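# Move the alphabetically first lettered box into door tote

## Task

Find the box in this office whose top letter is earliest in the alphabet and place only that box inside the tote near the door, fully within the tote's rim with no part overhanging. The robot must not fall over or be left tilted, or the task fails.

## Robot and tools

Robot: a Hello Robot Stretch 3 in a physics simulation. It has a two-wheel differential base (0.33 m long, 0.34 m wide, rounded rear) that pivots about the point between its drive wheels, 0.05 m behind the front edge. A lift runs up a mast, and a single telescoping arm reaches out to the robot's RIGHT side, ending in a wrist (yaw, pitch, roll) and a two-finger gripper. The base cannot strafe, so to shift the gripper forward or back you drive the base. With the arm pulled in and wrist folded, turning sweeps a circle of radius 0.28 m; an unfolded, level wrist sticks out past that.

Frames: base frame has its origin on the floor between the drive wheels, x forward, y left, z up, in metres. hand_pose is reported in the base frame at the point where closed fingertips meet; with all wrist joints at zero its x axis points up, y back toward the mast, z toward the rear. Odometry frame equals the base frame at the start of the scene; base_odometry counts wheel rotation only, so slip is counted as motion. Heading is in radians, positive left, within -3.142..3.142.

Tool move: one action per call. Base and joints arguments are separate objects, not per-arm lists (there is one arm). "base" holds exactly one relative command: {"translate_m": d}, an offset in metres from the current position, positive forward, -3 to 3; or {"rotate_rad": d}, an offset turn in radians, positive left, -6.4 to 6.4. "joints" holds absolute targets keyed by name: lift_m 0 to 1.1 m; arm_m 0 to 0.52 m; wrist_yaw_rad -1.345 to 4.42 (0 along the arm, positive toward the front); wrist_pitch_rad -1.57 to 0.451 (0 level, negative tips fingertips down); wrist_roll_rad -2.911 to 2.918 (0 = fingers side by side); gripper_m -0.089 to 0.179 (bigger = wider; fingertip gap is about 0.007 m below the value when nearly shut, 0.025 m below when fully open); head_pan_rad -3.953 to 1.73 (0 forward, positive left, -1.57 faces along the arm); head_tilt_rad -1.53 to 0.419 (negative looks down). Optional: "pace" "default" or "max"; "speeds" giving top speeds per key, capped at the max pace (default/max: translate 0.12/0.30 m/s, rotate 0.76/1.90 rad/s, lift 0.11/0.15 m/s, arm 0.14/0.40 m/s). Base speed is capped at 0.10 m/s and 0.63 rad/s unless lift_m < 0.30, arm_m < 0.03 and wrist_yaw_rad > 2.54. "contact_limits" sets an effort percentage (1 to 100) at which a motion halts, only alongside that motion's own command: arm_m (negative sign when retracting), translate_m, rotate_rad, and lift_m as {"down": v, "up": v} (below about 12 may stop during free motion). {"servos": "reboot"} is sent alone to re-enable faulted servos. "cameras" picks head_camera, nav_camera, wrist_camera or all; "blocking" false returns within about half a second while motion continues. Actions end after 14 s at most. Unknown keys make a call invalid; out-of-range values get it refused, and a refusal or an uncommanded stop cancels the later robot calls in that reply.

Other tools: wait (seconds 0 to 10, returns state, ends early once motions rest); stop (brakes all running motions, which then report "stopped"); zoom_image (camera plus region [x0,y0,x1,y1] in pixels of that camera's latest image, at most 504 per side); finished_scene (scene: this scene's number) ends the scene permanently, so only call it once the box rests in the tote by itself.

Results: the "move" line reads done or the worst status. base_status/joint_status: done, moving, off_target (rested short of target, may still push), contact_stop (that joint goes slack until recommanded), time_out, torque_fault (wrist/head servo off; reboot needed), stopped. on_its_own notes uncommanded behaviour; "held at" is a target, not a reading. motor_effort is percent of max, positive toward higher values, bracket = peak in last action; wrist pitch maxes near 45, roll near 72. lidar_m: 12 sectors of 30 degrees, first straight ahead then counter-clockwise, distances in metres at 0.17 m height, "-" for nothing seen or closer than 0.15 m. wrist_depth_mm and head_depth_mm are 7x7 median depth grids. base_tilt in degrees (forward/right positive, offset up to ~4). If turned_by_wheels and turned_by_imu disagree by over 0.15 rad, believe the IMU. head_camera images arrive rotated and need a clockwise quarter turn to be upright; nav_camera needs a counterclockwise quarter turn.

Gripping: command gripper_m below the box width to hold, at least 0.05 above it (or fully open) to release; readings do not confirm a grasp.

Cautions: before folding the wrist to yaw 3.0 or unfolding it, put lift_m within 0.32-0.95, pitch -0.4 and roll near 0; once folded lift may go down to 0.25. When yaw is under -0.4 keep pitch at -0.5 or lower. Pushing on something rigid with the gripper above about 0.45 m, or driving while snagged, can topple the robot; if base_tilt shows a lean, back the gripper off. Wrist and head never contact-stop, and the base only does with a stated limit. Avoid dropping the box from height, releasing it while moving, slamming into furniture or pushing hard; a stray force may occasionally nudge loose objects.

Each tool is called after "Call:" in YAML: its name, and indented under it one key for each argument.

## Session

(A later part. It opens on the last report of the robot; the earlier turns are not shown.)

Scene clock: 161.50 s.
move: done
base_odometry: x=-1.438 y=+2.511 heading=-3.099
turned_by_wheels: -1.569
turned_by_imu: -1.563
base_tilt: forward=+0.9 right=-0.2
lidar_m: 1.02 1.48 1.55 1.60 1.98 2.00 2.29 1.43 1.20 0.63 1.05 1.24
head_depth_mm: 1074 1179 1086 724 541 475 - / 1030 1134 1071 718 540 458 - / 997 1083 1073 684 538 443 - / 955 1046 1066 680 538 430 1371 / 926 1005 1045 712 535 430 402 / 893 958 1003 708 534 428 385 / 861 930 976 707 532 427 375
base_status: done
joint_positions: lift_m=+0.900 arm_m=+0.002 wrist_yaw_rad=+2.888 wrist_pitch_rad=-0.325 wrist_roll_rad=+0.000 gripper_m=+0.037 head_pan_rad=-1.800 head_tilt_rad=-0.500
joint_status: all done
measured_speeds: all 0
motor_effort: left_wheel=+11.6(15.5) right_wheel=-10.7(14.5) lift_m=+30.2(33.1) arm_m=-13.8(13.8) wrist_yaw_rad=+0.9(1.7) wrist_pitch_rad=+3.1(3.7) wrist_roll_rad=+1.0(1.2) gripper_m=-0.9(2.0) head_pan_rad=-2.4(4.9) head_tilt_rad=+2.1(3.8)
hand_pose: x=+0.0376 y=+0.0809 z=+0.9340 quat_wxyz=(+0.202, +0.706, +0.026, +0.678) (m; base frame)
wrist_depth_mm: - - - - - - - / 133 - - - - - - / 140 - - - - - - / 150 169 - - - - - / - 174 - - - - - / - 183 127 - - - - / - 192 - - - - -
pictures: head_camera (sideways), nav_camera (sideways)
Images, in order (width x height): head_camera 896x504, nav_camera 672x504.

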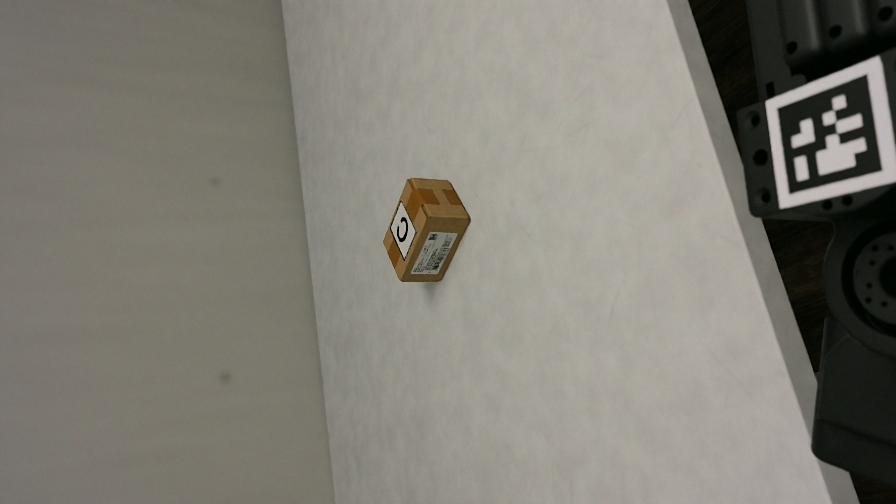

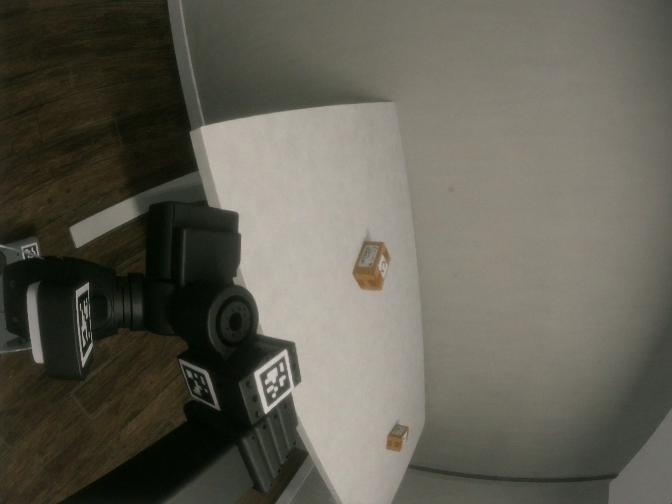

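Call:
move:
  base: {"translate_m":-0.143}
  joints: {"lift_m":0.95,"wrist_yaw_rad":1.6,"wrist_pitch_rad":-0.4,"gripper_m":0.179}

Call:
move:
  joints: {"lift_m":1.05}

Call:
move:
  joints: {"wrist_yaw_rad":0,"arm_m":0.15}
  cameras: ["all"]

Scene clock: 170.50 s.
move: done
base_odometry: x=-1.295 y=+2.517 heading=-3.098
turned_by_wheels: +0.000
turned_by_imu: +0.000
base_tilt: forward=+1.0 right=-0.2
lidar_m: 1.16 1.61 1.62 1.61 1.94 1.88 2.15 1.32 1.23 1.08 0.66 1.28
head_depth_mm: 1112 1221 1079 721 542 - - / 1076 1167 1080 721 559 - - / 1029 1118 1077 719 559 - - / 993 1062 1071 714 538 470 - / 948 1032 1058 673 537 455 - / 920 988 1038 669 535 430 1338 / 888 955 995 708 533 429 974
base_status: done
joint_positions: lift_m=+0.950 arm_m=+0.002 wrist_yaw_rad=+1.603 wrist_pitch_rad=-0.415 wrist_roll_rad=+0.000 gripper_m=+0.179 head_pan_rad=-1.800 head_tilt_rad=-0.500
joint_status: all done
measured_speeds: all 0
motor_effort: left_wheel=+3.2(8.6) right_wheel=-13.5(15.7) lift_m=+25.8(33.0) arm_m=-22.3(23.6) wrist_yaw_rad=-2.2(5.3) wrist_pitch_rad=+2.4(5.9) wrist_roll_rad=+0.8(1.1) gripper_m=+0.0(94.5) head_pan_rad=-2.3(4.3) head_tilt_rad=+2.2(2.9)
hand_pose: x=+0.2033 y=-0.1395 z=+0.9634 quat_wxyz=(+0.586, +0.598, -0.376, +0.396) (m; base frame)
wrist_depth_mm: - - - - - - - / - - - - - - - / - - - - - - - / - - - - - - - / - - - - - - 205 / 125 - - - - 136 118 / - - - - - - 107
pictures: none

Scene clock: 172.23 s.
move: done
base_odometry: x=-1.295 y=+2.517 heading=-3.098
turned_by_wheels: +0.000
turned_by_imu: +0.000
base_tilt: forward=+0.9 right=-0.1
lidar_m: 1.16 1.61 1.62 1.62 1.95 1.88 2.15 1.32 1.23 1.08 0.66 1.28
head_depth_mm: 1113 1193 - - - 1579 1356 / 1070 1146 - - - 1491 1312 / 1027 1103 - - - - 1282 / 988 1075 1134 - - - - / 956 1025 1093 - - - - / 925 992 1049 - 518 456 - / 889 961 994 708 533 441 -
base_status: not commanded
joint_positions: lift_m=+1.050 arm_m=+0.002 wrist_yaw_rad=+1.603 wrist_pitch_rad=-0.415 wrist_roll_rad=+0.000 gripper_m=+0.179 head_pan_rad=-1.800 head_tilt_rad=-0.500
joint_status: all done
measured_speeds: all 0
motor_effort: left_wheel=+3.5(3.6) right_wheel=-13.0(13.9) lift_m=+29.7(32.7) arm_m=-21.3(22.3) wrist_yaw_rad=-2.4(2.8) wrist_pitch_rad=+2.5(3.0) wrist_roll_rad=+1.0(1.1) gripper_m=+0.2(1.1) head_pan_rad=-2.7(3.4) head_tilt_rad=+2.1(3.1)
hand_pose: x=+0.2032 y=-0.1395 z=+1.0633 quat_wxyz=(+0.586, +0.598, -0.376, +0.396) (m; base frame)
wrist_depth_mm: - - - - - - - / - - - - - - - / - - - - - - - / - - - - - - - / - - - - - - - / 125 - - - - 137 117 / - - - - - 255 107
pictures: none

Scene clock: 174.57 s.
move: done
base_odometry: x=-1.295 y=+2.517 heading=-3.098
turned_by_wheels: +0.000
turned_by_imu: +0.000
base_tilt: forward=+1.1 right=+0.0
lidar_m: 1.16 1.61 1.62 1.61 1.94 1.89 2.15 1.32 1.23 1.08 0.66 1.27
head_depth_mm: 1113 - - 717 543 1565 1347 / 1069 - - 686 542 1511 1334 / 1028 - - 653 537 472 1344 / 983 - - 626 537 456 1330 / 956 1008 - - 517 442 1345 / 922 977 926 668 534 429 1338 / 890 955 995 675 534 428 968
base_status: not commanded
joint_positions: lift_m=+1.050 arm_m=+0.150 wrist_yaw_rad=+0.003 wrist_pitch_rad=-0.415 wrist_roll_rad=+0.000 gripper_m=+0.179 head_pan_rad=-1.800 head_tilt_rad=-0.500
joint_status: all done
measured_speeds: all 0
motor_effort: left_wheel=+3.4(3.6) right_wheel=-13.3(13.7) lift_m=+28.9(29.9) arm_m=+23.2(26.9) wrist_yaw_rad=-2.3(5.6) wrist_pitch_rad=+2.6(3.0) wrist_roll_rad=+0.8(1.0) gripper_m=-0.3(1.2) head_pan_rad=-3.5(4.4) head_tilt_rad=+1.8(2.7)
hand_pose: x=-0.0208 y=-0.5197 z=+1.0633 quat_wxyz=(+0.692, +0.147, -0.691, -0.145) (m; base frame)
wrist_depth_mm: - - - - - - - / - - - - - - - / - - - - - - - / 419 420 398 349 404 - - / 351 350 340 302 355 371 356 / 116 273 293 296 294 287 122 / 236 245 251 252 253 244 107
pictures: head_camera (sideways), nav_camera (sideways), wrist_camera
Images, in order (width x height): head_camera 896x504, nav_camera 672x504, wrist_camera 644x364.

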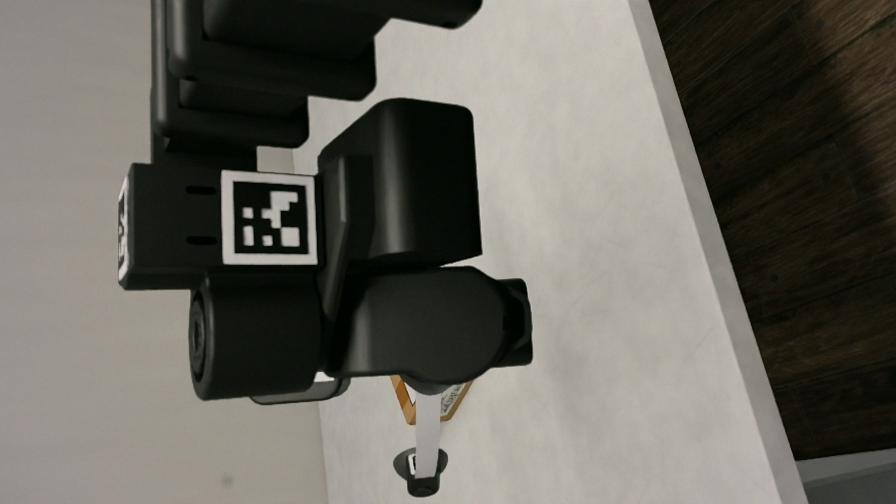

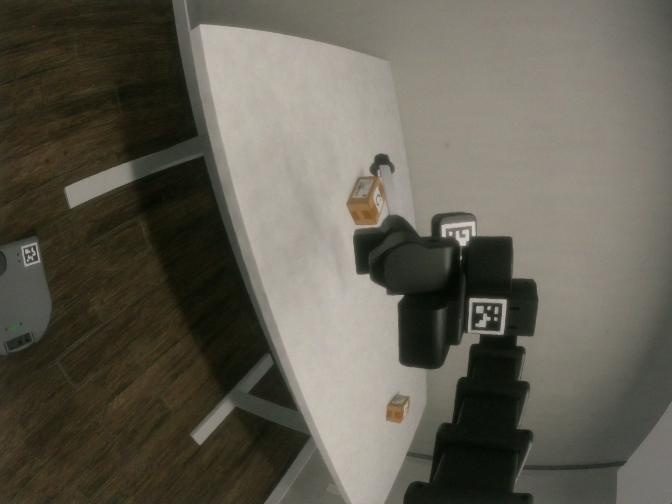

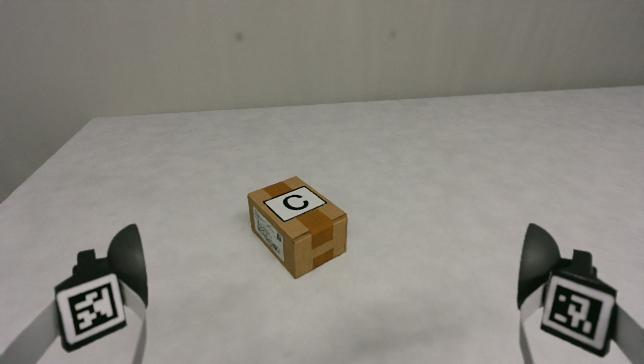

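Call:
move:
  base: {"translate_m":-0.119}
  joints: {"wrist_yaw_rad":0.69,"arm_m":0.333}

Call:
move:
  joints: {"lift_m":1.0}
  contact_limits: {"lift_m":{"down":13}}
  cameras: ["nav_camera","wrist_camera"]

Scene clock: 208.83 s.
move: done
base_odometry: x=-1.176 y=+2.523 heading=-3.098
turned_by_wheels: +0.000
turned_by_imu: +0.001
base_tilt: forward=+1.0 right=-0.2
lidar_m: 1.28 1.73 1.67 1.64 1.47 1.79 2.03 1.25 1.24 1.11 0.70 1.31
head_depth_mm: 1140 - - 689 543 1616 1342 / 1095 - 1003 718 541 1557 1338 / 1040 321 1003 717 538 1511 1325 / 1003 407 936 714 535 1461 1336 / 962 387 423 710 536 468 1335 / 943 478 457 709 533 454 1336 / 912 951 923 646 533 428 1333
base_status: done
joint_positions: lift_m=+1.050 arm_m=+0.333 wrist_yaw_rad=+0.687 wrist_pitch_rad=-0.415 wrist_roll_rad=+0.000 gripper_m=+0.179 head_pan_rad=-1.800 head_tilt_rad=-0.500
joint_status: all done
measured_speeds: all 0
motor_effort: left_wheel=-8.7(10.0) right_wheel=-2.1(14.4) lift_m=+26.1(27.8) arm_m=+24.2(26.4) wrist_yaw_rad=+3.8(6.2) wrist_pitch_rad=+2.6(3.0) wrist_roll_rad=+1.0(1.1) gripper_m=-0.4(1.3) head_pan_rad=-2.5(4.2) head_tilt_rad=+1.9(3.0)
hand_pose: x=+0.1210 y=-0.6518 z=+1.0633 quat_wxyz=(+0.701, +0.370, -0.602, +0.095) (m; base frame)
wrist_depth_mm: - - - - - - 394 / - - - - - - - / - - - - - - - / - 435 397 417 419 421 421 / 365 348 350 350 349 369 353 / 116 272 293 230 293 282 122 / 235 241 248 196 251 242 107
pictures: none

Scene clock: 210.13 s.
move: done
base_odometry: x=-1.176 y=+2.523 heading=-3.098
turned_by_wheels: +0.000
turned_by_imu: +0.000
base_tilt: forward=+1.0 right=-0.1
lidar_m: 1.27 1.73 1.67 1.64 1.46 1.79 2.03 1.26 1.23 1.11 0.71 1.31
head_depth_mm: 1148 1248 1255 - 514 1610 1344 / 1092 1181 - - 521 1567 1334 / 1054 1120 348 713 537 1511 1339 / 1010 1042 439 714 536 1474 1338 / 977 1021 426 648 535 468 1338 / 938 1012 488 621 534 453 1336 / 911 974 917 636 534 427 1335
base_status: not commanded
joint_positions: lift_m=+1.000 arm_m=+0.333 wrist_yaw_rad=+0.687 wrist_pitch_rad=-0.415 wrist_roll_rad=+0.000 gripper_m=+0.179 head_pan_rad=-1.800 head_tilt_rad=-0.500
joint_status: all done
measured_speeds: all 0
motor_effort: left_wheel=-8.5(9.0) right_wheel=-1.7(2.2) lift_m=+22.0(25.5) arm_m=+22.9(24.4) wrist_yaw_rad=+3.1(4.2) wrist_pitch_rad=+2.8(3.1) wrist_roll_rad=+0.9(1.1) gripper_m=+0.4(1.0) head_pan_rad=-1.6(4.0) head_tilt_rad=+1.7(2.6)
contact_limits: lift_m down 13 (down: maximum 72; up: maximum 65)
hand_pose: x=+0.1210 y=-0.6518 z=+1.0132 quat_wxyz=(+0.701, +0.370, -0.602, +0.095) (m; base frame)
wrist_depth_mm: - - - - - - 393 / - - - - - - - / - - 408 - 409 - 410 / 360 346 341 348 344 345 348 / 274 286 275 201 277 289 275 / 116 215 229 168 230 222 122 / 186 191 197 146 192 198 107
pictures: nav_camera (sideways), wrist_camera
Images, in order (width x height): nav_camera 672x504, wrist_camera 644x364.

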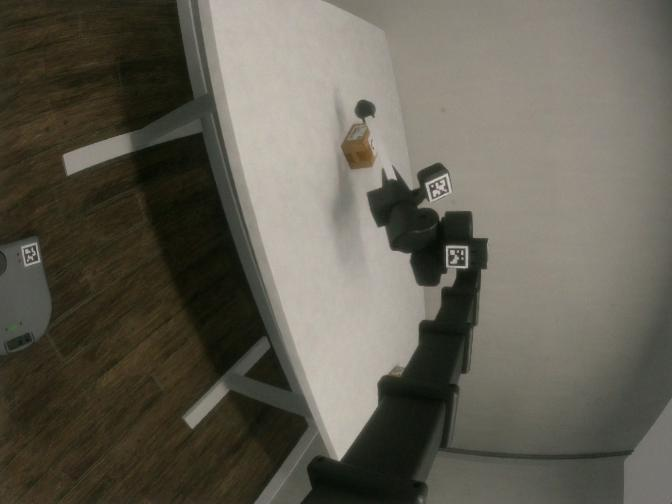

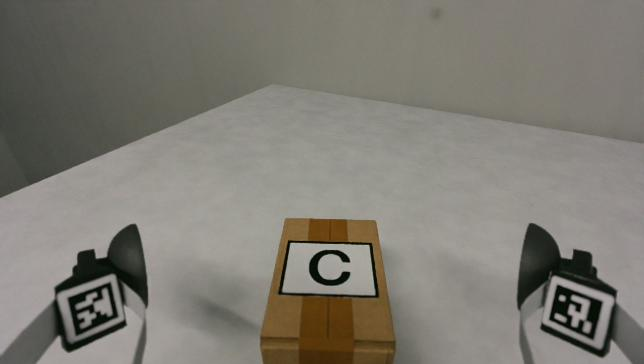

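Call:
move:
  joints: {"lift_m":0.96}
  speeds: {"lift_m":0.06}
  contact_limits: {"lift_m":{"down":13}}

Call:
move:
  joints: {"gripper_m":0.02}
  cameras: ["wrist_camera"]

Call:
move:
  joints: {"lift_m":1.03}
  cameras: ["wrist_camera"]

Scene clock: 213.47 s.
move: done
base_odometry: x=-1.176 y=+2.523 heading=-3.098
turned_by_wheels: +0.000
turned_by_imu: +0.001
base_tilt: forward=+1.2 right=-0.1
lidar_m: 1.27 1.73 1.67 1.64 1.47 1.79 2.03 1.26 1.23 1.11 0.71 1.31
head_depth_mm: 1141 1255 1081 795 - - 1345 / 1103 1198 1075 - - 1554 1353 / 1053 1146 368 626 537 1513 1332 / 1014 1099 439 651 536 1464 1344 / 970 1053 430 467 535 469 1332 / 941 1016 928 509 534 455 1341 / 913 983 1019 634 533 428 1340
base_status: not commanded
joint_positions: lift_m=+0.960 arm_m=+0.333 wrist_yaw_rad=+0.687 wrist_pitch_rad=-0.415 wrist_roll_rad=+0.000 gripper_m=+0.179 head_pan_rad=-1.800 head_tilt_rad=-0.500
joint_status: all done
measured_speeds: all 0
motor_effort: left_wheel=-8.5(9.0) right_wheel=-2.0(2.4) lift_m=+21.7(24.0) arm_m=+19.9(21.3) wrist_yaw_rad=+3.6(4.1) wrist_pitch_rad=+2.6(3.0) wrist_roll_rad=+0.8(1.1) gripper_m=+0.2(1.2) head_pan_rad=-2.5(3.5) head_tilt_rad=+1.9(2.4)
contact_limits: lift_m down 13 (down: maximum 72; up: maximum 65)
hand_pose: x=+0.1210 y=-0.6518 z=+0.9732 quat_wxyz=(+0.701, +0.370, -0.602, +0.095) (m; base frame)
wrist_depth_mm: - - - - - - 392 / - - - - - - - / - 358 360 360 363 366 362 / 270 272 270 178 272 272 272 / 215 216 215 142 207 217 219 / 125 169 169 125 170 175 123 / 145 150 150 140 150 155 107
pictures: none

Scene clock: 215.60 s.
move: done
base_odometry: x=-1.176 y=+2.523 heading=-3.098
turned_by_wheels: +0.000
turned_by_imu: +0.000
base_tilt: forward=+0.8 right=-0.1
lidar_m: 1.27 1.73 1.67 1.64 1.46 1.79 2.03 1.26 1.23 1.11 0.71 1.31
head_depth_mm: 1145 1252 1078 796 - - 1342 / 1097 1197 1081 - - 1552 1338 / 1055 1143 368 627 537 1523 1346 / 1014 1099 439 653 537 1477 1333 / 977 1056 431 466 533 468 1338 / 943 1017 926 509 533 453 1330 / 916 979 1025 644 534 429 1336
base_status: not commanded
joint_positions: lift_m=+0.960 arm_m=+0.333 wrist_yaw_rad=+0.687 wrist_pitch_rad=-0.415 wrist_roll_rad=+0.000 gripper_m=+0.021 head_pan_rad=-1.800 head_tilt_rad=-0.500
joint_status: all done
measured_speeds: all 0
motor_effort: left_wheel=-8.8(9.0) right_wheel=-1.6(2.4) lift_m=+27.9(28.0) arm_m=+17.5(20.1) wrist_yaw_rad=+2.6(3.8) wrist_pitch_rad=+2.5(3.0) wrist_roll_rad=+0.8(1.1) gripper_m=-19.8(98.4) head_pan_rad=-2.0(4.4) head_tilt_rad=+1.2(2.4)
contact_limits: lift_m down 13 (down: maximum 72; up: maximum 65)
hand_pose: x=+0.1210 y=-0.6518 z=+0.9732 quat_wxyz=(+0.701, +0.370, -0.602, +0.096) (m; base frame)
wrist_depth_mm: - - - - - - 388 / - - - - - - - / - 362 361 358 361 366 364 / 267 270 268 177 272 271 274 / 216 215 215 142 154 217 217 / 180 180 128 133 128 181 181 / 150 150 150 146 150 150 155
pictures: wrist_camera
Images, in order (width x height): wrist_camera 644x364.

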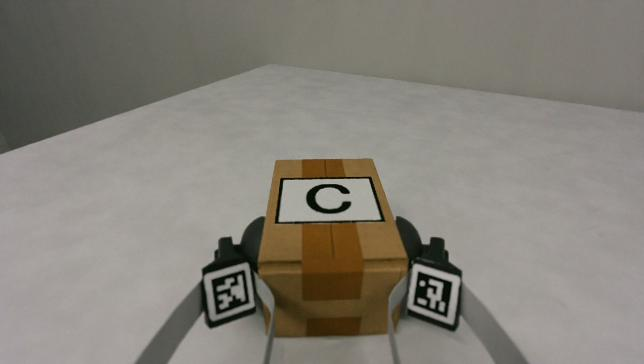

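Scene clock: 217.07 s.
move: done
base_odometry: x=-1.176 y=+2.523 heading=-3.098
turned_by_wheels: +0.000
turned_by_imu: +0.000
base_tilt: forward=+0.9 right=-0.1
lidar_m: 1.27 1.73 1.67 1.64 1.47 1.79 2.03 1.26 1.23 1.11 0.71 1.31
head_depth_mm: 1134 1243 - - 540 1608 1348 / 1091 1168 - 686 541 1562 1340 / 1048 332 939 714 538 1530 1345 / 1011 399 441 712 535 1472 1337 / 973 393 423 710 533 468 1329 / 941 993 467 647 534 454 1337 / 913 965 611 675 532 428 1345
base_status: not commanded
joint_positions: lift_m=+1.030 arm_m=+0.333 wrist_yaw_rad=+0.687 wrist_pitch_rad=-0.423 wrist_roll_rad=+0.000 gripper_m=+0.021 head_pan_rad=-1.800 head_tilt_rad=-0.500
joint_status: all done
measured_speeds: all 0
motor_effort: left_wheel=-8.4(8.8) right_wheel=-1.7(2.1) lift_m=+30.6(33.5) arm_m=+16.0(17.7) wrist_yaw_rad=+3.0(3.5) wrist_pitch_rad=+4.1(4.5) wrist_roll_rad=+0.8(1.1) gripper_m=-19.2(19.8) head_pan_rad=-2.9(3.6) head_tilt_rad=+0.9(2.4)
hand_pose: x=+0.1204 y=-0.6510 z=+1.0414 quat_wxyz=(+0.701, +0.373, -0.600, +0.093) (m; base frame)
wrist_depth_mm: - - - - - - 393 / - - - - - - - / - - - - - - - / - 395 391 176 395 394 378 / 315 314 315 143 158 317 318 / 261 263 130 135 128 264 263 / 228 103 221 148 220 228 227
pictures: wrist_camera
Images, in order (width x height): wrist_camera 644x364.

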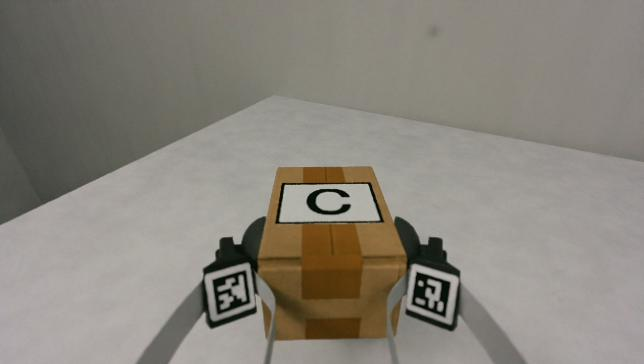

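Call:
move:
  joints: {"arm_m":0.0}

Call:
move:
  joints: {"wrist_yaw_rad":1.6}

Call:
move:
  joints: {"lift_m":0.6,"head_pan_rad":0,"head_tilt_rad":-0.5}
  pace: "max"

Call:
move:
  base: {"rotate_rad":2.604}
  joints: {"wrist_yaw_rad":2.6,"lift_m":0.4}
  cameras: ["all"]

Scene clock: 236.20 s.
move: done
base_odometry: x=-1.176 y=+2.523 heading=-3.098
turned_by_wheels: +0.000
turned_by_imu: +0.001
base_tilt: forward=+1.1 right=+0.0
lidar_m: 1.27 1.73 1.66 1.64 1.46 1.80 2.03 1.26 1.23 1.11 0.71 1.31
head_depth_mm: 1140 1255 1259 - - - - / 1092 1205 1262 - - - 1292 / 1053 1148 1201 - - - - / 1014 1096 1066 831 - - - / 976 1054 1054 785 - - - / 944 1018 1057 743 - - - / 912 982 1022 778 - - 1268
base_status: not commanded
joint_positions: lift_m=+1.030 arm_m=+0.002 wrist_yaw_rad=+0.687 wrist_pitch_rad=-0.424 wrist_roll_rad=+0.000 gripper_m=+0.021 head_pan_rad=-1.800 head_tilt_rad=-0.500
joint_status: all done
joint sent to its limit — arm_m, lower limit.
measured_speeds: all 0
motor_effort: left_wheel=-8.4(8.7) right_wheel=-1.8(2.4) lift_m=+21.4(31.3) arm_m=-22.2(26.4) wrist_yaw_rad=+3.2(3.6) wrist_pitch_rad=+4.1(4.6) wrist_roll_rad=+0.8(1.1) gripper_m=-18.6(19.9) head_pan_rad=-3.0(3.9) head_tilt_rad=+0.8(2.4)
hand_pose: x=+0.1204 y=-0.3197 z=+1.0414 quat_wxyz=(+0.701, +0.373, -0.600, +0.093) (m; base frame)
wrist_depth_mm: - - - - - - - / - - - - - - - / - - - - - - - / - - 396 175 381 400 383 / - 318 318 143 158 322 320 / - - 130 134 128 266 267 / - 103 - 149 222 223 229
pictures: none

Scene clock: 237.63 s.
move: done
base_odometry: x=-1.176 y=+2.523 heading=-3.098
turned_by_wheels: +0.000
turned_by_imu: +0.000
base_tilt: forward=+0.9 right=-0.1
lidar_m: 1.27 1.73 1.67 1.64 1.46 1.79 2.03 1.26 1.23 1.11 0.70 1.31
head_depth_mm: 1142 1257 1268 - - 1522 1344 / 1092 1198 1268 - - 1510 1342 / 1050 1151 1191 - - - - / 1015 1096 1065 835 - - - / 974 1055 1056 787 - - - / 935 1021 1052 745 534 440 - / 914 983 1025 706 532 427 -
base_status: not commanded
joint_positions: lift_m=+1.030 arm_m=+0.002 wrist_yaw_rad=+1.597 wrist_pitch_rad=-0.424 wrist_roll_rad=+0.000 gripper_m=+0.021 head_pan_rad=-1.800 head_tilt_rad=-0.500
joint_status: all done
measured_speeds: all 0
motor_effort: left_wheel=-8.4(8.7) right_wheel=-1.3(2.4) lift_m=+21.4(21.5) arm_m=-18.0(22.4) wrist_yaw_rad=+3.3(8.6) wrist_pitch_rad=+4.2(4.5) wrist_roll_rad=+1.0(1.0) gripper_m=-19.2(19.7) head_pan_rad=-1.8(4.1) head_tilt_rad=+0.8(2.3)
hand_pose: x=+0.2022 y=-0.1411 z=+1.0414 quat_wxyz=(+0.589, +0.599, -0.376, +0.391) (m; base frame)
wrist_depth_mm: - - - - - - - / - - - - - - - / - - - - - - - / - - - 186 - - 378 / - - - 143 154 325 319 / - - 130 134 128 276 267 / - 103 - 149 - 250 227
pictures: none

Scene clock: 241.30 s.
move: done
base_odometry: x=-1.176 y=+2.523 heading=-3.098
turned_by_wheels: +0.000
turned_by_imu: +0.001
base_tilt: forward=+0.9 right=-0.1
lidar_m: 1.27 1.73 1.67 1.64 1.46 1.79 2.03 1.26 1.23 1.11 0.70 1.31
head_depth_mm: 1563 1693 1855 2049 2003 1611 1340 / 1531 1660 1833 2035 1995 1617 1343 / 1506 1633 1797 2005 1998 1607 1334 / 1470 1625 1285 1957 1979 1589 1337 / 1458 1576 1187 1834 1869 1602 1331 / 1446 1554 1190 1882 1981 1594 1341 / 1428 1539 1188 1825 1963 1599 1329
base_status: not commanded
joint_positions: lift_m=+0.600 arm_m=+0.002 wrist_yaw_rad=+1.597 wrist_pitch_rad=-0.425 wrist_roll_rad=+0.000 gripper_m=+0.021 head_pan_rad=+0.004 head_tilt_rad=-0.500
joint_status: all done
measured_speeds: all 0
motor_effort: left_wheel=-8.2(8.5) right_wheel=-2.0(2.3) lift_m=+22.1(24.7) arm_m=-7.3(18.2) wrist_yaw_rad=+3.5(4.3) wrist_pitch_rad=+4.6(4.7) wrist_roll_rad=+0.9(1.1) gripper_m=-18.9(20.0) head_pan_rad=-4.1(4.5) head_tilt_rad=+0.1(3.1)
hand_pose: x=+0.2021 y=-0.1411 z=+0.6111 quat_wxyz=(+0.590, +0.599, -0.375, +0.391) (m; base frame)
wrist_depth_mm: - - - - - - - / - - - - - - - / - - - - - - - / - - - 185 - - - / - - - 143 157 - - / 879 897 130 134 128 892 863 / 754 720 760 149 740 746 775
pictures: none

Scene clock: 246.53 s.
move: done
base_odometry: x=-1.176 y=+2.523 heading=-0.495
turned_by_wheels: +2.603
turned_by_imu: +2.596
base_tilt: forward=+1.0 right=+0.1
lidar_m: 1.79 2.04 2.03 1.23 1.11 0.70 1.28 1.28 1.73 1.69 1.65 1.46
head_depth_mm: 1541 1649 1932 2206 1931 1617 1344 / 2720 2932 1862 2037 2006 1587 1345 / 2548 2790 3109 2604 2021 1601 1336 / 2361 2539 2737 2680 2001 1600 1344 / 2166 2335 2527 2626 1988 1598 1331 / 2016 2160 2349 2456 1993 1597 1337 / 1903 2013 2157 2323 1992 1591 1328
base_status: done
joint_positions: lift_m=+0.400 arm_m=+0.002 wrist_yaw_rad=+2.597 wrist_pitch_rad=-0.425 wrist_roll_rad=+0.000 gripper_m=+0.021 head_pan_rad=+0.000 head_tilt_rad=-0.500
joint_status: all done
measured_speeds: all 0
motor_effort: left_wheel=-10.6(16.7) right_wheel=+11.0(14.5) lift_m=+22.2(23.4) arm_m=-23.2(23.5) wrist_yaw_rad=+3.7(6.1) wrist_pitch_rad=+4.5(4.7) wrist_roll_rad=+1.0(1.1) gripper_m=-19.7(19.9) head_pan_rad=-3.1(4.3) head_tilt_rad=+1.3(1.8)
hand_pose: x=+0.0946 y=+0.0444 z=+0.4111 quat_wxyz=(+0.330, +0.705, -0.042, +0.626) (m; base frame)
wrist_depth_mm: - - - - - - - / - - - - - - - / - - - - - - - / 944 - - 187 - - - / 767 788 785 143 158 798 768 / 657 657 130 134 128 650 650 / 226 103 527 150 541 548 557
pictures: head_camera (sideways), nav_camera (sideways), wrist_camera
Images, in order (width x height): head_camera 896x504, nav_camera 672x504, wrist_camera 644x364.

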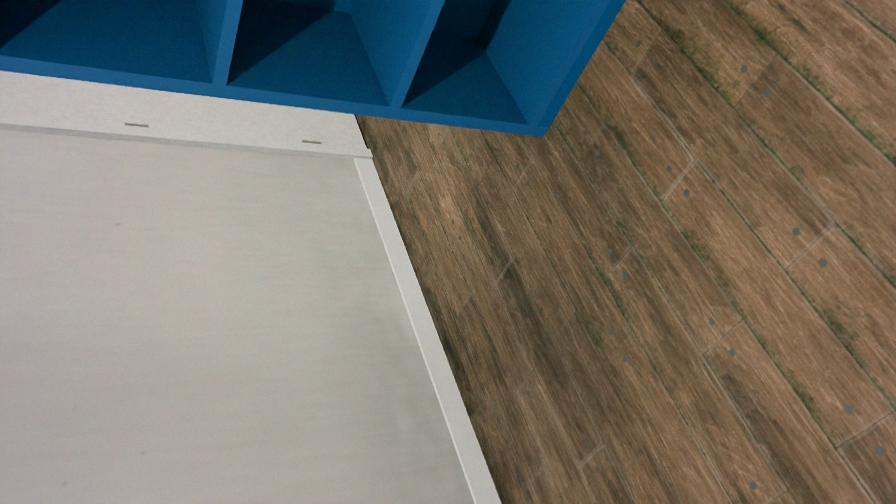

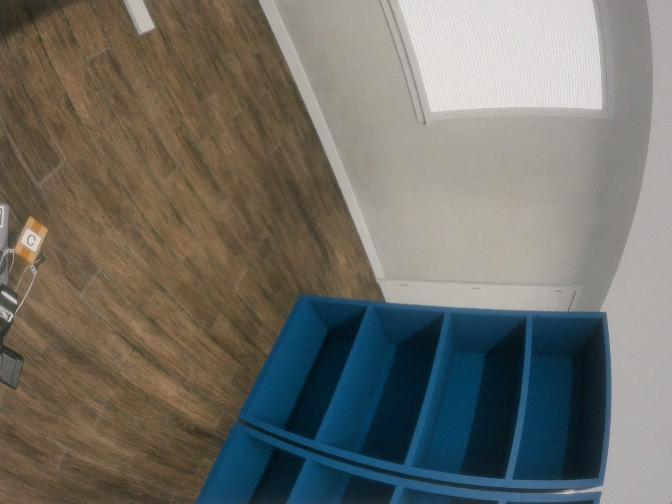

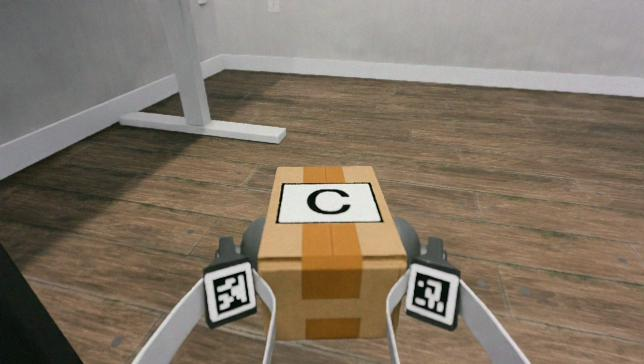

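Call:
move:
  base: {"rotate_rad":0.114}
  joints: {"lift_m":0.28}
  pace: "max"

Call:
move:
  base: {"translate_m":1.93}
  joints: {"head_pan_rad":-0.5,"head_tilt_rad":-0.4}
  pace: "max"
  contact_limits: {"translate_m":50}

Call:
move:
  base: {"rotate_rad":-1.144}
  joints: {"head_pan_rad":0}
  pace: "max"
  cameras: ["head_camera","nav_camera"]

Scene clock: 257.20 s.
move: done
base_odometry: x=-1.176 y=+2.523 heading=-0.381
turned_by_wheels: +0.113
turned_by_imu: +0.114
base_tilt: forward=+0.9 right=-0.2
lidar_m: 1.81 2.03 1.23 1.22 1.11 0.70 1.38 1.27 1.74 1.64 1.46 1.47
head_depth_mm: 2603 2877 3107 1980 1962 1608 1337 / 2428 2686 2976 2675 2006 1600 1351 / 2319 2508 2724 2660 1998 1603 1334 / 2132 2297 2554 2640 2004 1604 1340 / 2009 2163 2359 2542 1990 1582 1323 / 1908 2038 2190 2343 1966 1581 1320 / 1790 1914 2087 2255 1988 1596 1332
base_status: done
joint_positions: lift_m=+0.280 arm_m=+0.002 wrist_yaw_rad=+2.597 wrist_pitch_rad=-0.425 wrist_roll_rad=+0.000 gripper_m=+0.021 head_pan_rad=+0.000 head_tilt_rad=-0.500
joint_status: all done
measured_speeds: all 0
motor_effort: left_wheel=-9.7(15.3) right_wheel=+10.8(14.0) lift_m=+22.6(23.2) arm_m=-22.6(23.3) wrist_yaw_rad=+3.2(3.9) wrist_pitch_rad=+4.4(4.7) wrist_roll_rad=+0.9(1.0) gripper_m=-18.6(19.8) head_pan_rad=-1.8(4.3) head_tilt_rad=-0.4(1.0)
hand_pose: x=+0.0946 y=+0.0443 z=+0.2910 quat_wxyz=(+0.330, +0.705, -0.042, +0.626) (m; base frame)
wrist_depth_mm: - - - - - - - / - - - - - - - / - - - - - - - / 757 754 760 186 764 763 749 / 604 606 609 143 158 601 611 / 504 505 130 134 128 505 506 / 424 103 267 150 418 424 438
pictures: none

Scene clock: 265.07 s.
move: done
base_odometry: x=+0.615 y=+1.804 heading=-0.381
turned_by_wheels: +0.000
turned_by_imu: -0.001
base_tilt: forward=+0.9 right=-0.2
lidar_m: 0.60 0.55 0.55 0.67 1.34 1.92 2.52 2.73 0.49 0.52 2.44 0.93
head_depth_mm: 2063 2180 2342 2494 2320 1799 1460 / 1630 1822 2061 2492 2302 1783 1442 / 1256 1369 1510 1691 1895 1778 1454 / 1053 1131 1228 1339 1455 1595 1445 / 890 945 1003 1076 1160 1267 1329 / 770 806 852 904 968 1032 1114 / 677 709 742 781 825 873 930
base_status: done
joint_positions: lift_m=+0.280 arm_m=+0.002 wrist_yaw_rad=+2.597 wrist_pitch_rad=-0.425 wrist_roll_rad=+0.000 gripper_m=+0.021 head_pan_rad=-0.500 head_tilt_rad=-0.399
joint_status: all done
measured_speeds: all 0
motor_effort: left_wheel=+3.7(12.3) right_wheel=+4.7(20.5) lift_m=+29.8(31.2) arm_m=-21.8(23.3) wrist_yaw_rad=+2.8(3.5) wrist_pitch_rad=+4.3(4.9) wrist_roll_rad=+0.8(1.3) gripper_m=-18.8(19.8) head_pan_rad=+2.6(4.7) head_tilt_rad=+3.6(6.2)
contact_limits: translate_m 50 (maximum 100)
hand_pose: x=+0.0945 y=+0.0444 z=+0.2910 quat_wxyz=(+0.330, +0.705, -0.042, +0.626) (m; base frame)
wrist_depth_mm: - - 555 524 481 445 416 / - - - 551 524 478 437 / - - - - 548 518 475 / 758 755 729 176 - 537 505 / 608 617 615 143 150 568 - / 503 508 130 134 128 509 507 / 227 103 267 149 425 424 435
pictures: none

Scene clock: 266.90 s.
move: done
base_odometry: x=+0.615 y=+1.804 heading=-1.525
turned_by_wheels: -1.144
turned_by_imu: -1.139
base_tilt: forward=+0.9 right=-0.1
lidar_m: 2.44 1.07 0.63 0.55 0.55 0.64 1.13 1.92 2.51 2.73 0.49 0.49
head_depth_mm: 2224 2376 2558 2754 2159 887 912 / 2207 2394 2512 2747 2302 1785 1441 / 2177 2306 2500 2717 2283 1782 1442 / 2144 2283 2458 2672 2289 1766 1437 / 2097 2258 2391 2586 2178 1747 1447 / 2079 2195 2370 2566 2185 1767 1424 / 2041 2178 2329 2485 2249 1760 1425
base_status: done
joint_positions: lift_m=+0.280 arm_m=+0.002 wrist_yaw_rad=+2.597 wrist_pitch_rad=-0.425 wrist_roll_rad=+0.000 gripper_m=+0.021 head_pan_rad=+0.011 head_tilt_rad=-0.399
joint_status: all done
measured_speeds: all 0
motor_effort: left_wheel=+10.1(18.8) right_wheel=-8.8(15.3) lift_m=+29.0(30.2) arm_m=-22.8(23.7) wrist_yaw_rad=+3.3(3.3) wrist_pitch_rad=+4.6(4.8) wrist_roll_rad=+0.8(1.2) gripper_m=-18.1(19.7) head_pan_rad=-2.9(5.0) head_tilt_rad=+2.5(3.6)
hand_pose: x=+0.0945 y=+0.0444 z=+0.2910 quat_wxyz=(+0.330, +0.705, -0.042, +0.626) (m; base frame)
wrist_depth_mm: 437 512 - - - - - / 466 529 - - - - - / 486 532 - - - - - / 509 - - 186 744 758 745 / - 586 613 143 158 609 619 / 511 506 129 134 128 509 502 / 227 103 267 149 427 428 440
pictures: head_camera (sideways), nav_camera (sideways)
Images, in order (width x height): head_camera 896x504, nav_camera 672x504.

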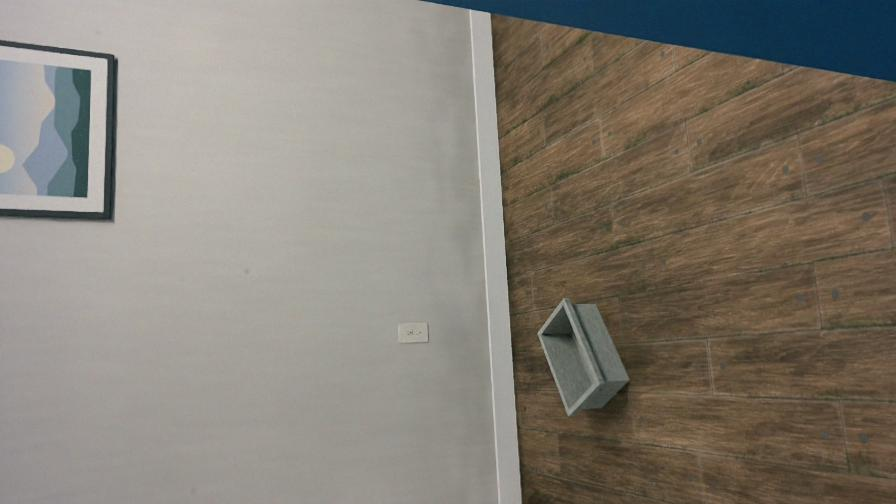

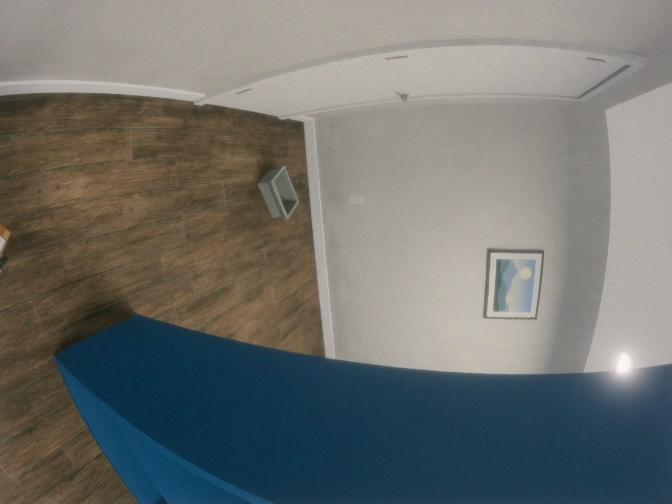

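Call:
move:
  base: {"rotate_rad":-0.07}
  pace: "max"

Call:
move:
  base: {"translate_m":1.28}
  joints: {"head_pan_rad":-1.4,"head_tilt_rad":-0.25}
  pace: "max"
  contact_limits: {"translate_m":50}
  cameras: ["head_camera","nav_camera"]

Scene clock: 279.47 s.
move: done
base_odometry: x=+0.615 y=+1.804 heading=-1.595
turned_by_wheels: -0.070
turned_by_imu: -0.069
base_tilt: forward=+1.0 right=-0.1
lidar_m: 0.76 1.21 0.65 0.55 0.55 0.62 1.01 1.91 2.51 3.04 1.31 0.49
head_depth_mm: 2314 2418 719 738 761 781 806 / 2271 2435 2655 2871 2196 1672 1020 / 2189 2377 2523 2765 2273 1768 1446 / 2147 2316 2517 2661 2286 1779 1442 / 2102 2258 2426 2600 2296 1765 1435 / 2083 2236 2359 2588 2143 1759 1438 / 2033 2126 2317 2502 2192 1760 1430
base_status: done
joint_positions: lift_m=+0.280 arm_m=+0.002 wrist_yaw_rad=+2.597 wrist_pitch_rad=-0.425 wrist_roll_rad=+0.000 gripper_m=+0.021 head_pan_rad=+0.000 head_tilt_rad=-0.399
joint_status: not commanded
measured_speeds: all 0
motor_effort: left_wheel=+9.4(15.6) right_wheel=-8.2(14.5) lift_m=+27.6(27.9) arm_m=-19.8(20.7) wrist_yaw_rad=+3.2(3.3) wrist_pitch_rad=+4.5(4.7) wrist_roll_rad=+1.0(1.1) gripper_m=-18.9(19.4) head_pan_rad=-3.2(3.8) head_tilt_rad=+1.2(1.6)
hand_pose: x=+0.0945 y=+0.0444 z=+0.2910 quat_wxyz=(+0.330, +0.705, -0.042, +0.626) (m; base frame)
wrist_depth_mm: 451 526 - - - - - / 471 533 - - - - - / 494 542 - 926 - - - / 515 - 733 186 761 765 757 / - 589 602 143 158 611 616 / 505 505 130 134 128 504 507 / 227 103 268 149 425 424 435
pictures: none

Scene clock: 285.53 s.
move: done
base_odometry: x=+0.585 y=+0.525 heading=-1.594
turned_by_wheels: +0.000
turned_by_imu: -2.289
base_tilt: forward=-0.1 right=-1.8
lidar_m: - 0.15 0.18 2.33 1.74 1.69 1.25 0.95 0.93 0.96 1.35 0.16
head_depth_mm: 928 954 988 1017 1052 1092 1140 / 1003 1035 1071 1111 1156 1208 1260 / 1095 1126 1177 1233 1269 1333 1400 / 1203 1252 1312 1365 1438 1499 1555 / 1312 1376 1451 1528 1621 1702 1658 / 1493 1566 1647 1752 1875 1967 1672 / 1687 1811 1932 2044 2238 2136 1649
base_status: done
joint_positions: lift_m=+0.280 arm_m=+0.002 wrist_yaw_rad=+2.932 wrist_pitch_rad=-0.409 wrist_roll_rad=+0.003 gripper_m=+0.021 head_pan_rad=-1.371 head_tilt_rad=-0.280
joint_status: all done
measured_speeds: all 0
on_its_own: wrist_yaw_rad is held at +2.899, not at your +2.600, by its stall guard, which is still easing; left_wheel is at rest, and its effort (+21.6) is outside its rest range (-21 to +21)
motor_effort: left_wheel=+21.6(53.9) right_wheel=+2.8(57.6) lift_m=+21.2(32.7) arm_m=+27.4(38.7) wrist_yaw_rad=-28.2(97.6) wrist_pitch_rad=+1.4(8.7) wrist_roll_rad=-0.3(2.6) gripper_m=-17.2(20.4) head_pan_rad=-44.1(53.5) head_tilt_rad=+35.9(35.9)
contact_limits: translate_m 50 (maximum 100)
hand_pose: x=+0.0256 y=+0.0738 z=+0.2946 quat_wxyz=(+0.216, +0.704, +0.071, +0.673) (m; base frame)
wrist_depth_mm: - 144 - - - 197 80 / 138 174 - - - 180 - / 889 154 - - - 151 - / 741 166 750 193 736 121 67 / 595 184 163 143 222 121 - / 499 202 131 136 129 120 76 / 430 107 242 154 308 90 79
pictures: head_camera (sideways), nav_camera (sideways)
Images, in order (width x height): head_camera 896x504, nav_camera 672x504.

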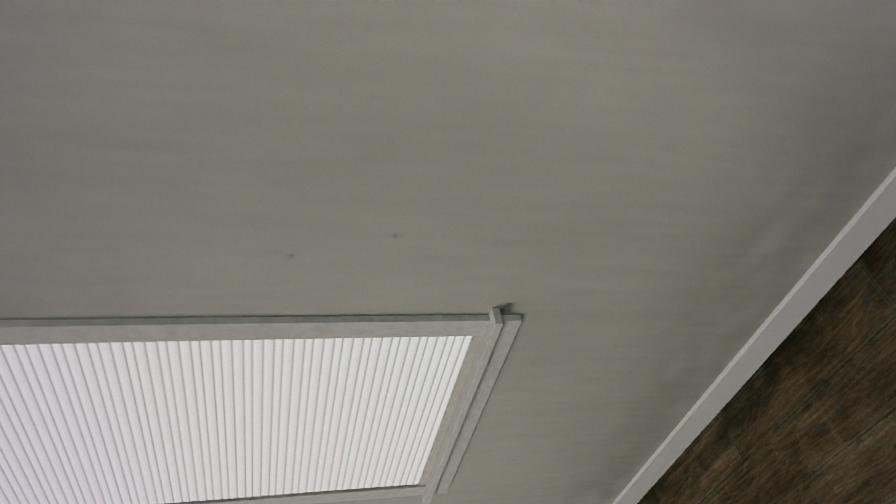

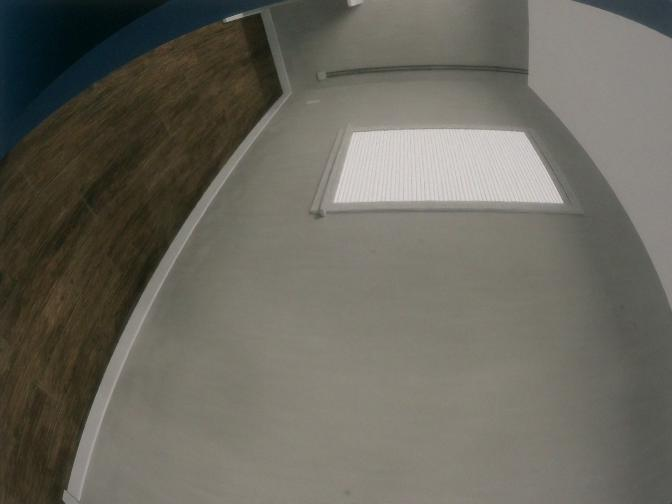

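Call:
move:
  cameras: ["all"]

Scene clock: 288.90 s.
base_odometry: x=+0.585 y=+0.525 heading=-1.594
turned_by_wheels: +0.000
turned_by_imu: +0.000
base_tilt: forward=-0.3 right=-1.9
lidar_m: - 0.15 0.18 2.32 1.74 1.69 1.25 0.95 0.92 0.97 1.35 0.16
head_depth_mm: 919 948 969 1003 1039 1071 1112 / 997 1020 1059 1095 1133 1177 1225 / 1080 1121 1164 1205 1254 1291 1355 / 1189 1221 1274 1328 1391 1451 1518 / 1303 1356 1423 1477 1564 1648 1642 / 1449 1513 1601 1686 1782 1919 1704 / 1636 1756 1854 1961 2104 2099 1697
base_status: done
joint_positions: lift_m=+0.280 arm_m=+0.002 wrist_yaw_rad=+2.952 wrist_pitch_rad=-0.419 wrist_roll_rad=+0.002 gripper_m=+0.021 head_pan_rad=-1.392 head_tilt_rad=-0.260
joint_status: all done
measured_speeds: all 0
on_its_own: wrist_yaw_rad is held at +2.949, not at your +2.600, by its stall guard, which is not easing now
motor_effort: left_wheel=+19.9(53.9) right_wheel=+2.7(57.6) lift_m=+30.2(32.7) arm_m=-7.6(38.7) wrist_yaw_rad=-2.1(97.6) wrist_pitch_rad=+3.0(8.7) wrist_roll_rad=+0.0(2.6) gripper_m=-17.3(20.4) head_pan_rad=-59.8(53.5) head_tilt_rad=+56.0(35.9)
contact_limits: translate_m 50 (maximum 100)
hand_pose: x=+0.0209 y=+0.0735 z=+0.2924 quat_wxyz=(+0.212, +0.703, +0.081, +0.674) (m; base frame)
wrist_depth_mm: - 137 - - - 231 96 / 142 146 - - - 190 79 / 933 154 978 - - 171 82 / 715 168 726 192 703 143 70 / 588 186 191 144 159 115 - / 501 471 130 136 126 132 75 / 430 103 242 152 249 92 80
pictures: head_camera (sideways), nav_camera (sideways), wrist_camera
Images, in order (width x height): head_camera 896x504, nav_camera 672x504, wrist_camera 644x364.

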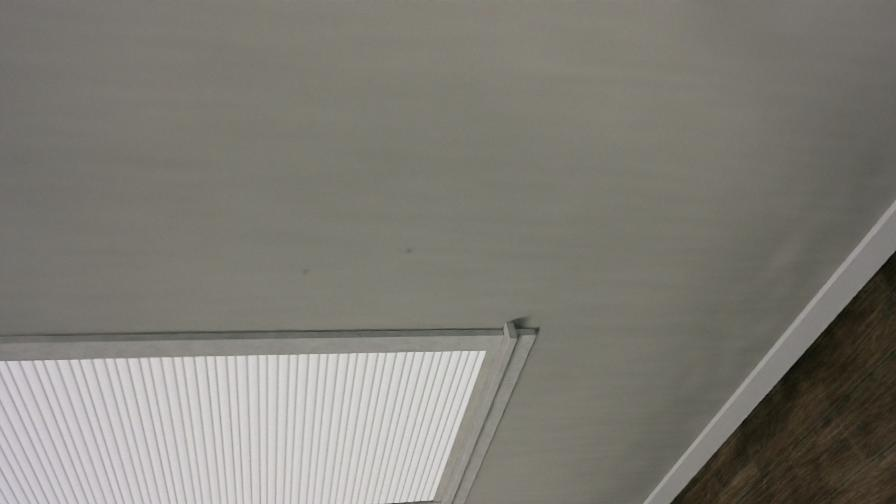

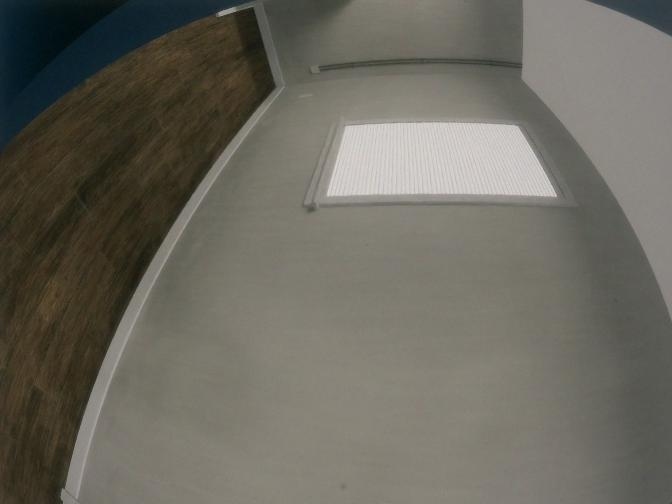

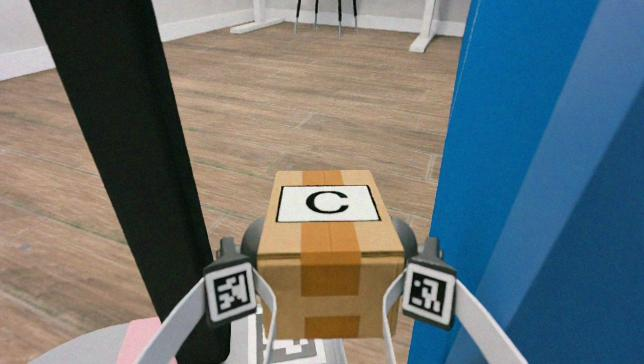

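Call:
move:
  base: {"translate_m":-0.2}
  speeds: {"translate_m":0.06}
  cameras: ["wrist_camera","nav_camera"]

Scene clock: 295.97 s.
move: done
base_odometry: x=+0.589 y=+0.724 heading=-1.594
turned_by_wheels: +0.000
turned_by_imu: -0.022
base_tilt: forward=+1.0 right=-0.2
lidar_m: 0.25 0.30 0.83 2.15 1.57 1.52 1.13 0.84 0.82 0.85 1.17 0.55
head_depth_mm: 776 802 826 853 883 914 950 / 833 861 887 928 952 998 1046 / 909 938 967 1005 1047 1094 1142 / 982 1023 1068 1111 1161 1222 1278 / 1076 1124 1186 1238 1295 1365 1455 / 1203 1264 1321 1397 1478 1556 1582 / 1314 1397 1498 1568 1710 1821 1669
base_status: done
joint_positions: lift_m=+0.280 arm_m=+0.002 wrist_yaw_rad=+2.949 wrist_pitch_rad=-0.427 wrist_roll_rad=+0.002 gripper_m=+0.021 head_pan_rad=-1.404 head_tilt_rad=-0.245
joint_status: not commanded
measured_speeds: all 0
on_its_own: wrist_yaw_rad is held at +2.949, not at your +2.600, by its stall guard, which is not easing now
motor_effort: left_wheel=-3.1(15.6) right_wheel=-6.8(17.0) lift_m=+22.0(30.4) arm_m=+23.6(23.6) wrist_yaw_rad=+1.3(2.5) wrist_pitch_rad=+4.5(6.6) wrist_roll_rad=+0.1(0.3) gripper_m=-16.6(18.9) head_pan_rad=+2.4(53.2) head_tilt_rad=-1.5(44.3)
hand_pose: x=+0.0216 y=+0.0724 z=+0.2907 quat_wxyz=(+0.216, +0.703, +0.082, +0.673) (m; base frame)
wrist_depth_mm: - 138 - - - - 393 / 141 163 - - - - 383 / - 154 - - - 934 367 / 753 169 760 194 754 754 360 / 605 187 194 144 157 601 353 / 516 479 129 137 126 503 336 / 438 248 244 153 413 429 316
pictures: nav_camera (sideways), wrist_camera
Images, in order (width x height): nav_camera 672x504, wrist_camera 644x364.

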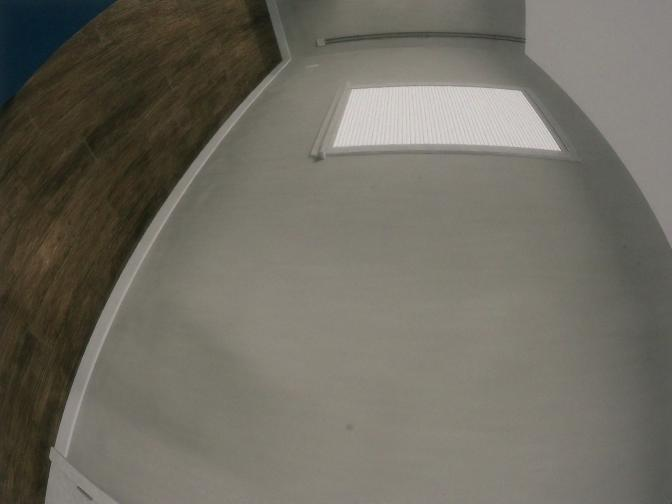

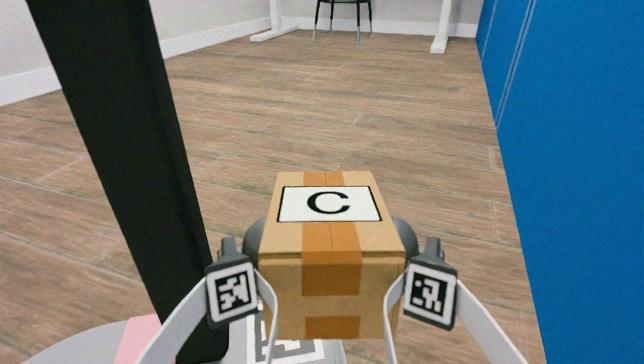

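Call:
move:
  joints: {"head_pan_rad":-3.0,"head_tilt_rad":-0.4,"wrist_yaw_rad":2.6}
  pace: "max"
  cameras: ["nav_camera","head_camera"]

Scene clock: 303.47 s.
move: done
base_odometry: x=+0.589 y=+0.724 heading=-1.594
turned_by_wheels: +0.000
turned_by_imu: +0.001
base_tilt: forward=+1.0 right=-0.2
lidar_m: 0.25 0.30 0.83 2.15 1.58 1.52 1.13 0.84 0.82 0.85 1.17 0.54
head_depth_mm: 1395 1490 1559 1664 1738 1775 1372 / 1375 1495 1622 1772 1894 1781 1386 / 1175 1273 1407 1564 1762 1741 1434 / 1056 1134 1226 1322 1452 1595 1437 / 956 1018 1090 1179 1271 1377 1416 / 871 926 977 1042 1126 1217 1315 / 803 845 892 949 1007 1080 1167
base_status: not commanded
joint_positions: lift_m=+0.280 arm_m=+0.002 wrist_yaw_rad=+2.603 wrist_pitch_rad=-0.427 wrist_roll_rad=+0.002 gripper_m=+0.021 head_pan_rad=-3.032 head_tilt_rad=-0.402
joint_status: all done
measured_speeds: all 0
motor_effort: left_wheel=-3.2(3.3) right_wheel=-6.9(7.4) lift_m=+25.0(25.3) arm_m=+21.6(24.6) wrist_yaw_rad=-2.7(9.4) wrist_pitch_rad=+4.7(5.1) wrist_roll_rad=-0.3(0.3) gripper_m=-17.6(18.5) head_pan_rad=+0.5(4.8) head_tilt_rad=-1.8(3.5)
hand_pose: x=+0.0932 y=+0.0449 z=+0.2907 quat_wxyz=(+0.328, +0.706, -0.040, +0.626) (m; base frame)
wrist_depth_mm: - - - - 417 272 181 / - - - - 415 272 182 / - - - - 423 272 191 / 775 735 761 194 422 271 205 / 612 615 606 143 151 272 226 / 509 525 129 136 126 271 255 / 256 254 261 410 414 283 291
pictures: head_camera (sideways), nav_camera (sideways)
Images, in order (width x height): head_camera 896x504, nav_camera 672x504.

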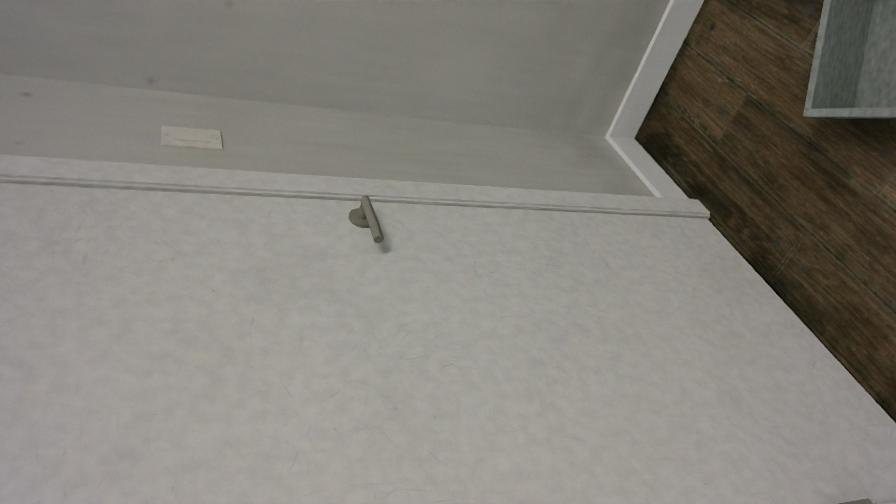

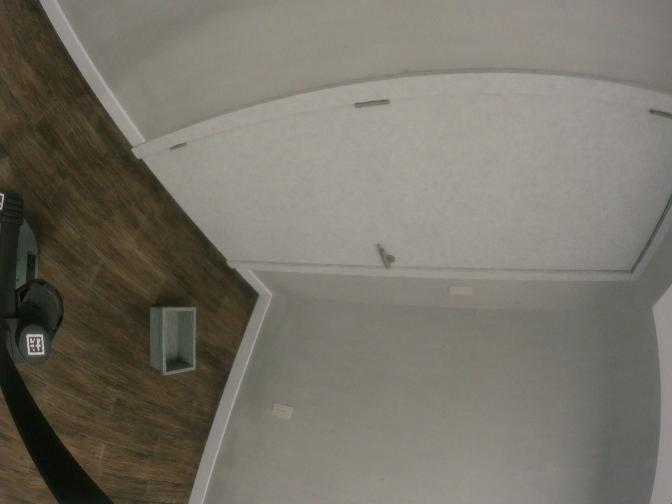

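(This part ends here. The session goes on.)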